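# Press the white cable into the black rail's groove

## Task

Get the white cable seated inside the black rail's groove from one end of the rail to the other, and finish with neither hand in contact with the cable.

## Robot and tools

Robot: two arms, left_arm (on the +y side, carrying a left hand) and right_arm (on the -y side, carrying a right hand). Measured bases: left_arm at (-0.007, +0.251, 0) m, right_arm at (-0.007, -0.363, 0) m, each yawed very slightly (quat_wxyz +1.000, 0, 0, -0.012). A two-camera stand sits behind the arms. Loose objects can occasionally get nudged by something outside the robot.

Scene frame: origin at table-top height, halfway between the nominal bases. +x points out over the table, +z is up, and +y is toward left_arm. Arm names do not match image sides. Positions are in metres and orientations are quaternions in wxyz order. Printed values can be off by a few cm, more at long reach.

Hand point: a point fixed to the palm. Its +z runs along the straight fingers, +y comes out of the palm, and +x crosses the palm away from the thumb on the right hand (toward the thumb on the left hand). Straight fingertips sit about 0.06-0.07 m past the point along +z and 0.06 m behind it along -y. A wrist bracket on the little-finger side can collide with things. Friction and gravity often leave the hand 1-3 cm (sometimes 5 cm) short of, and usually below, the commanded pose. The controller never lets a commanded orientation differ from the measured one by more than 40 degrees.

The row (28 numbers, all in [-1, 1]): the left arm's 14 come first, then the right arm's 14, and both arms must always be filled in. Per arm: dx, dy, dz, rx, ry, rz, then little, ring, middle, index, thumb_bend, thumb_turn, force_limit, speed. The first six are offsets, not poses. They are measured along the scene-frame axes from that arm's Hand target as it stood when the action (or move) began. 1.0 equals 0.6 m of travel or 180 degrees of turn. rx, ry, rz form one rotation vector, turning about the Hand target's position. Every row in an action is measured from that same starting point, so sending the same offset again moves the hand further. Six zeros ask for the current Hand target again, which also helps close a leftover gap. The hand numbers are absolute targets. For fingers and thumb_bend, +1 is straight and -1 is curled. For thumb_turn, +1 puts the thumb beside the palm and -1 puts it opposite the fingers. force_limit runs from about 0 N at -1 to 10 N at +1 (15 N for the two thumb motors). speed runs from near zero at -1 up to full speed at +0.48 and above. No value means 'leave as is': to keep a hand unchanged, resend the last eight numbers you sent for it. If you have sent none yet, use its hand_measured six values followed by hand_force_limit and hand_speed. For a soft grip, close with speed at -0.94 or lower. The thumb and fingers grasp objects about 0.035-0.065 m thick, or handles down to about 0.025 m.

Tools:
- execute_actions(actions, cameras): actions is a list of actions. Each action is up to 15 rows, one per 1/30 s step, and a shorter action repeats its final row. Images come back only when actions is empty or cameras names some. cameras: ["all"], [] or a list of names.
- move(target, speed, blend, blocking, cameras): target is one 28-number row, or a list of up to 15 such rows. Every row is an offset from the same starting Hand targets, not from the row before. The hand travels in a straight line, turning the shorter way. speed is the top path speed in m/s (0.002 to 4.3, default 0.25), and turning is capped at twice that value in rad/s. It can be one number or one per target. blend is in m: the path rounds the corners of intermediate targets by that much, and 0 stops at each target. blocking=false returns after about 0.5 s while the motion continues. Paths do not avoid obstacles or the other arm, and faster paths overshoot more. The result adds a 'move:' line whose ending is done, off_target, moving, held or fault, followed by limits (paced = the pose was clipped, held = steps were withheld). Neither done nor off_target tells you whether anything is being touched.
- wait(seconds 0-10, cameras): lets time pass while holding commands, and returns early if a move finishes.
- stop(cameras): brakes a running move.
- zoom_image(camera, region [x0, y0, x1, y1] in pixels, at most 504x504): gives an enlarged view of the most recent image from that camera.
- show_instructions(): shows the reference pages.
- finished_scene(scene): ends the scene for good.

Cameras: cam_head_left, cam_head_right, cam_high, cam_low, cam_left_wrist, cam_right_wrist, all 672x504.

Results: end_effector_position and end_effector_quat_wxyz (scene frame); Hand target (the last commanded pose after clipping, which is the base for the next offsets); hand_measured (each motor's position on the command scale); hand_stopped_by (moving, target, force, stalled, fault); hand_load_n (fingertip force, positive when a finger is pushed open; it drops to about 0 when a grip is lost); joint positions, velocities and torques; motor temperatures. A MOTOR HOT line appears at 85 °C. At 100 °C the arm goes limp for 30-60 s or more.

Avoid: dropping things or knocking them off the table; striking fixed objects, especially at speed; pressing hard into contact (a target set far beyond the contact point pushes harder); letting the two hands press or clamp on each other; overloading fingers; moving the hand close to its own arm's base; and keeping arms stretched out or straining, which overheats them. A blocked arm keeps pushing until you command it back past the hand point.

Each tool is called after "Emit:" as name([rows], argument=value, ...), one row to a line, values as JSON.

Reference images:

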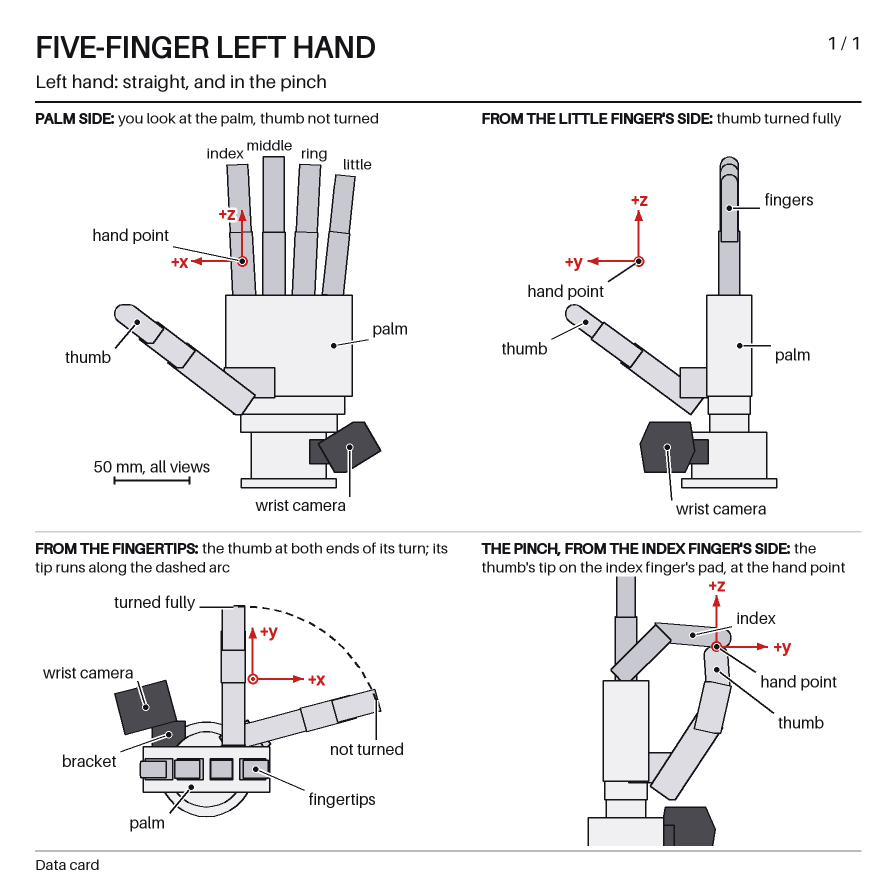

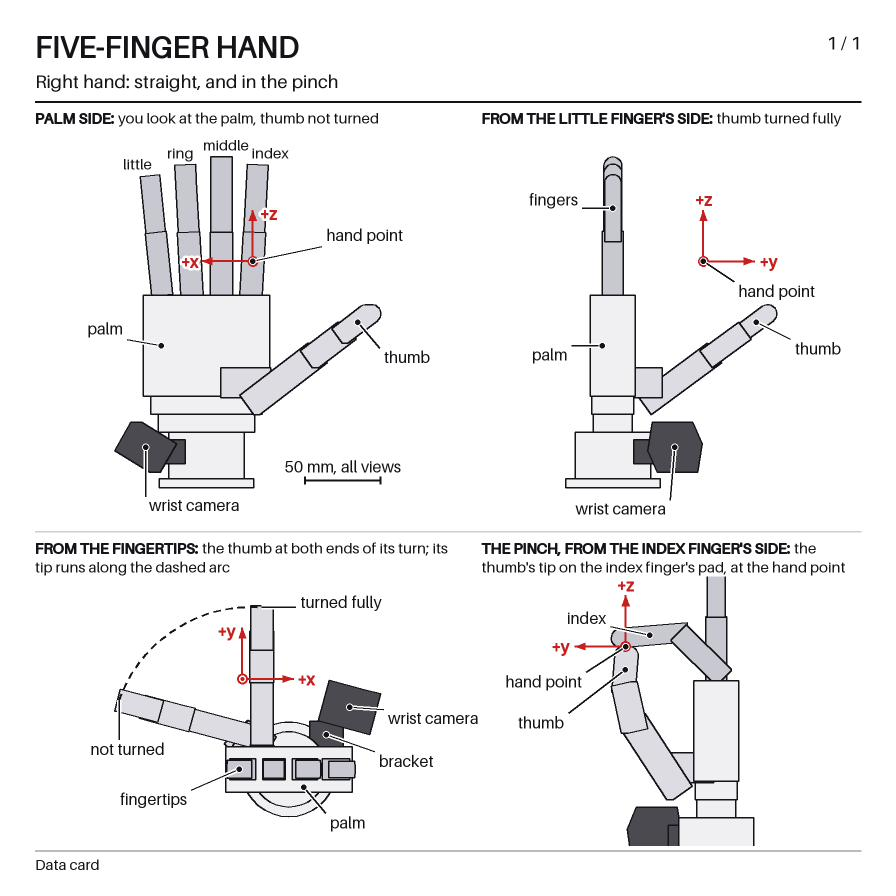

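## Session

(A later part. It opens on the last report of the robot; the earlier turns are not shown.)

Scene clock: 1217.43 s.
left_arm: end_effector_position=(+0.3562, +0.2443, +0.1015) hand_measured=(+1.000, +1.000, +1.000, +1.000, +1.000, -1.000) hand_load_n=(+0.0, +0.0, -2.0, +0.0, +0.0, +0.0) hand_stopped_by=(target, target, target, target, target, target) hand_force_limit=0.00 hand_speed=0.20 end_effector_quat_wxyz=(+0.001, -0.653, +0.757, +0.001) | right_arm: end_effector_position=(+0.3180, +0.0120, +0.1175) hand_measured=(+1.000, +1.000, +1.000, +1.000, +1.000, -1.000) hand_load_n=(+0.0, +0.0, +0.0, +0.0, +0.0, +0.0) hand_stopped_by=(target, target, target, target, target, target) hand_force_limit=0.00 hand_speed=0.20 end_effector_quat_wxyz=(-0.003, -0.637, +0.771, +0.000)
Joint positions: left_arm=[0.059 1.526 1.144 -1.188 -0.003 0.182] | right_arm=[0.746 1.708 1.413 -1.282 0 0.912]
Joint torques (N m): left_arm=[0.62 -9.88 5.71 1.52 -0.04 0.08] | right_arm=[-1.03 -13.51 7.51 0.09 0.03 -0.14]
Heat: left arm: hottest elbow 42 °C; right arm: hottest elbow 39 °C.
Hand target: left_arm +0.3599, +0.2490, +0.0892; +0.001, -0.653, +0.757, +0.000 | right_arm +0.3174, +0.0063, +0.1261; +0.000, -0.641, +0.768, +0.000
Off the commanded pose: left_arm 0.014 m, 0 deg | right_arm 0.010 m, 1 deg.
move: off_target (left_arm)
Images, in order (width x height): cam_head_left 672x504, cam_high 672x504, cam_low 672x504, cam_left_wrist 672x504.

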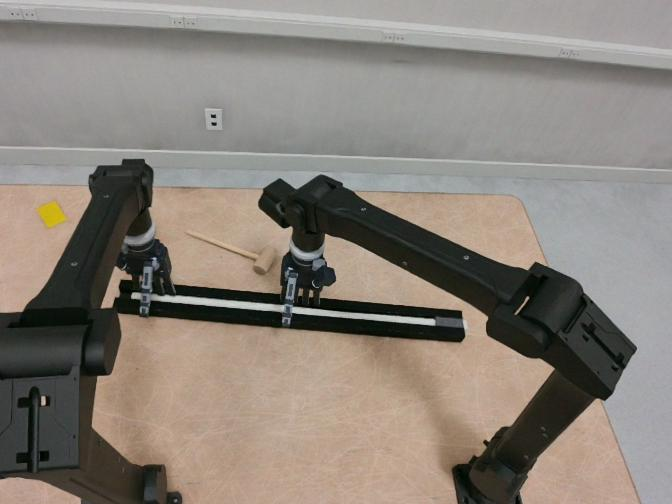

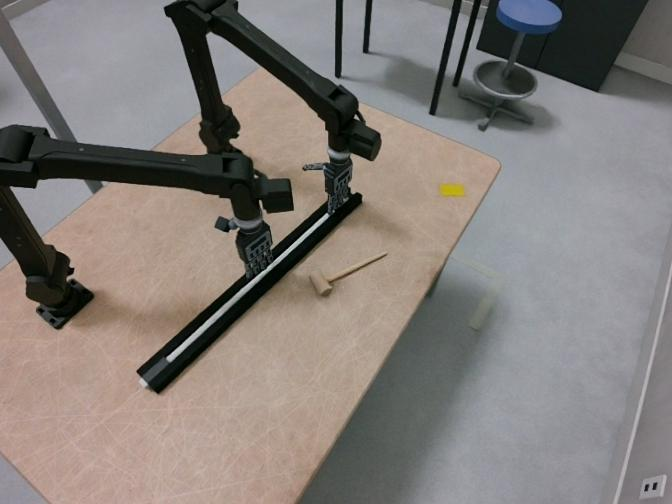

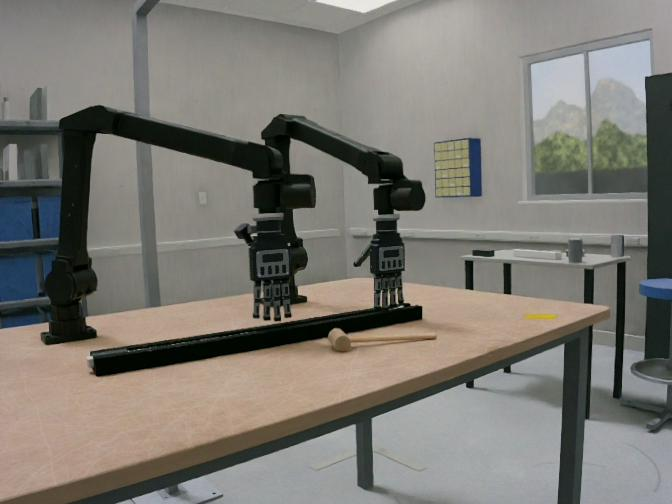

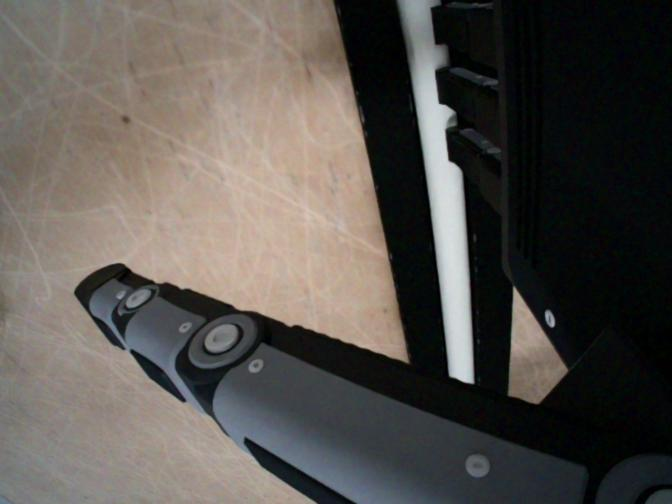

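Emit:
move([
  [0,0,0.04,0,0,0,1,1,1,1,1,-1,0,0.2,0,0,0,0,0,0,1,1,1,1,1,-1,0.0,0.2],
  [0.01,0.035,0.04,0,0,0,1,1,1,1,1,-1,0,0.2,0,0,0.0,0,0,0,1,1,1,1,1,-1,0.0,0.2],
  [0.01,0.035,-0.01,0,0,0,1,1,1,1,1,-1,0,0.2,0,0,0,0,0,0,1,1,1,1,1,-1,0.0,0.2],
  [0.01,0.035,0.2,0,0,0,1,1,1,1,1,-1,0,0.2,0,-0.2,0.1,0,0,0,1,1,1,1,1,-1,0.0,0.2],
  [-0.2,0.035,0.3,0,0,0,1,1,1,1,1,-1,0,0.2,-0.1,-0.4,0.2,0,0,0,1,1,1,1,1,-1,0.0,0.2],
], speed=[0.08,0.08,0.08,0.15,0.25], cameras=["cam_head_left","cam_high","cam_low","cam_left_wrist"])

Emit:
zoom_image(camera="cam_high", region=[220, 160, 380, 300])

Emit:
zoom_image(camera="cam_low", region=[260, 270, 430, 350])

Emit:
zoom_image(camera="cam_head_left", region=[110, 260, 310, 360])

Emit:
zoom_image(camera="cam_head_left", region=[280, 260, 480, 360])

Emit:
zoom_image(camera="cam_low", region=[80, 290, 280, 390])

Scene clock: 1246.40 s.
left_arm: end_effector_position=(+0.2425, +0.2653, +0.2669) hand_measured=(+1.000, +1.000, +1.000, +1.000, +1.000, -1.000) hand_load_n=(+0.0, +0.0, +0.0, +0.0, +0.0, +0.0) hand_stopped_by=(target, target, target, target, target, target) hand_force_limit=0.00 hand_speed=0.20 end_effector_quat_wxyz=(+0.001, -0.653, +0.757, -0.001) | right_arm: end_effector_position=(+0.2610, -0.2297, +0.2443) hand_measured=(+1.000, +1.000, +1.000, +1.000, +1.000, -1.000) hand_load_n=(+0.0, +0.0, +0.0, +0.0, -0.5, +0.0) hand_stopped_by=(target, target, target, target, target, target) hand_force_limit=0.00 hand_speed=0.20 end_effector_quat_wxyz=(+0.003, -0.638, +0.770, -0.002)
Joint positions: left_arm=[0.141 1.163 1.242 -1.647 0.001 0.264] | right_arm=[0.304 1.208 1.219 -1.575 0.002 0.469]
Joint torques (N m): left_arm=[0.91 -7.36 7.04 -0.23 -0.18 0.13] | right_arm=[-1.08 -5.3 7.98 0.16 -0.07 -0.15]
Heat: left arm: hottest elbow 42 °C; right arm: hottest elbow 39 °C.
Hand target: left_arm +0.2399, +0.2700, +0.2692; +0.001, -0.653, +0.757, +0.000 | right_arm +0.2574, -0.2337, +0.2462; +0.000, -0.641, +0.768, +0.000
Off the commanded pose: left_arm 0.006 m, 0 deg | right_arm 0.006 m, 1 deg.
move: done
Images, in order (width x height): cam_head_left 672x504, cam_high 672x504, cam_low 672x504, cam_left_wrist 672x504.

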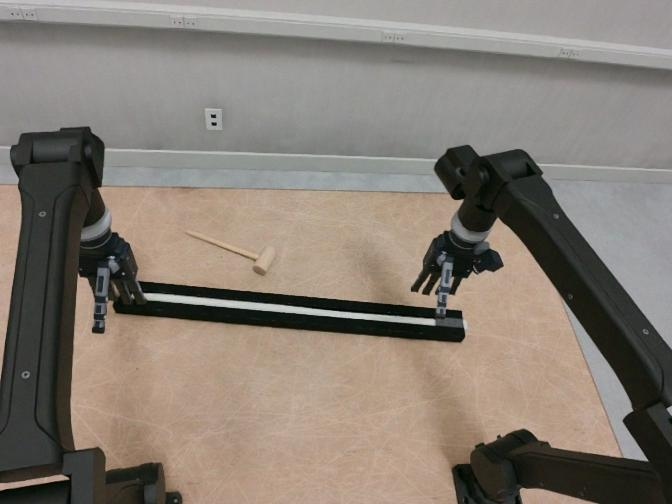

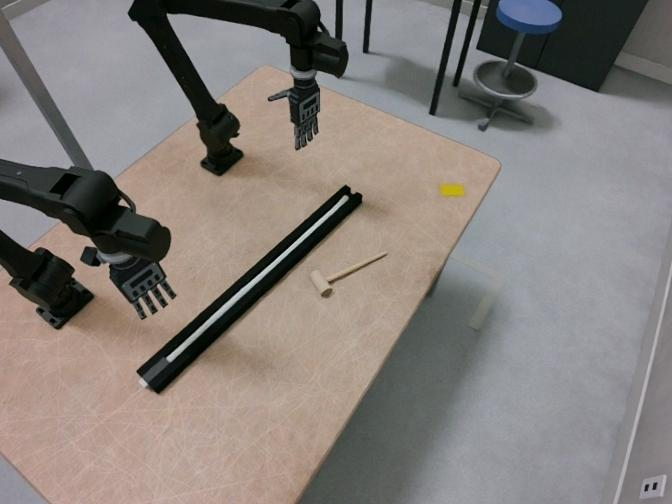

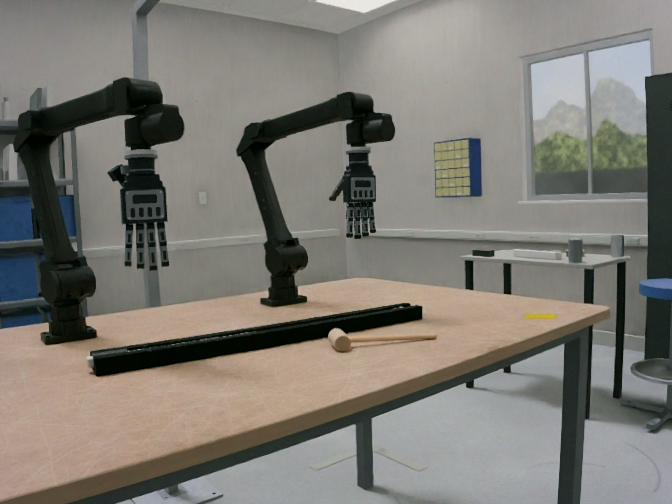

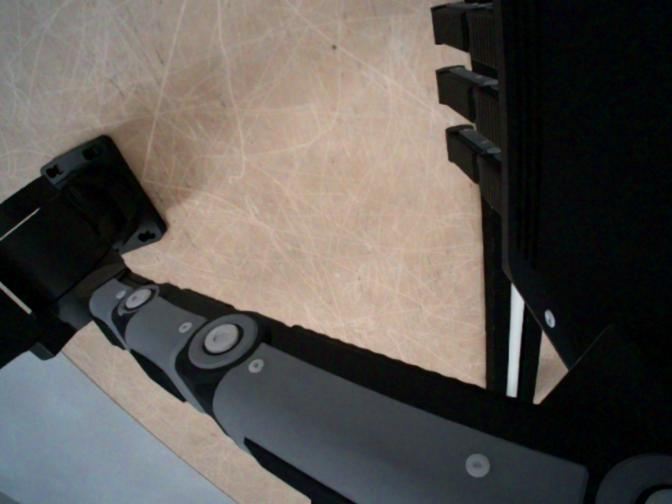

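Scaled by 3.150 from the camera's 672x504 image, which has a finer 960x720 frame.

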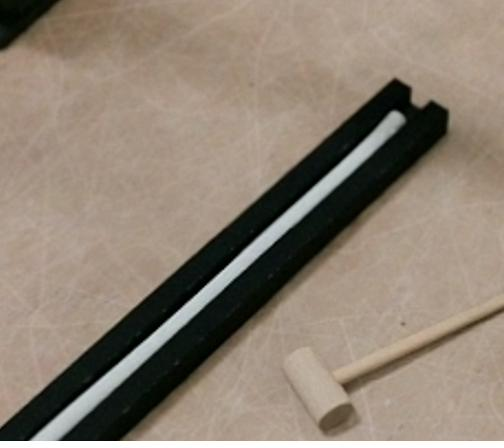

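Scaled by 2.965 from the camera's 672x504 image, which has a finer 960x720 frame.

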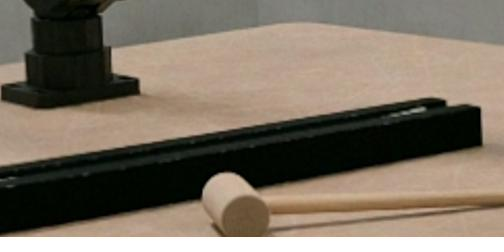

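Scaled by 2.520 from the camera's 672x504 image, which has a finer 960x720 frame.

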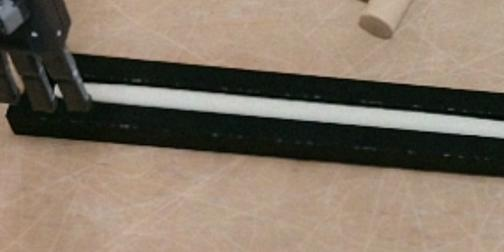

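Scaled by 2.520 from the camera's 672x504 image, which has a finer 960x720 frame.

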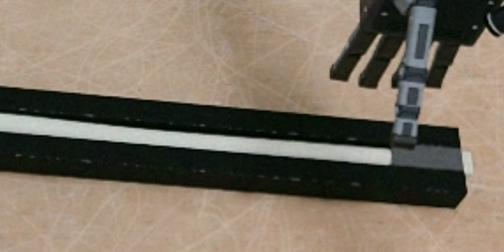

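Scaled by 2.520 from the camera's 672x504 image, which has a finer 960x720 frame.

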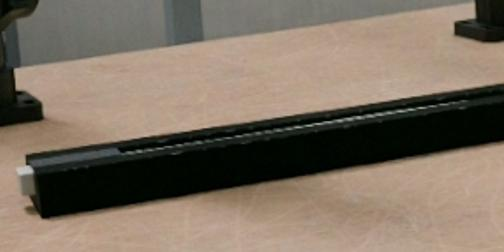

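Emit:
finished_scene(scene=1)

The scene is finished: the task was done.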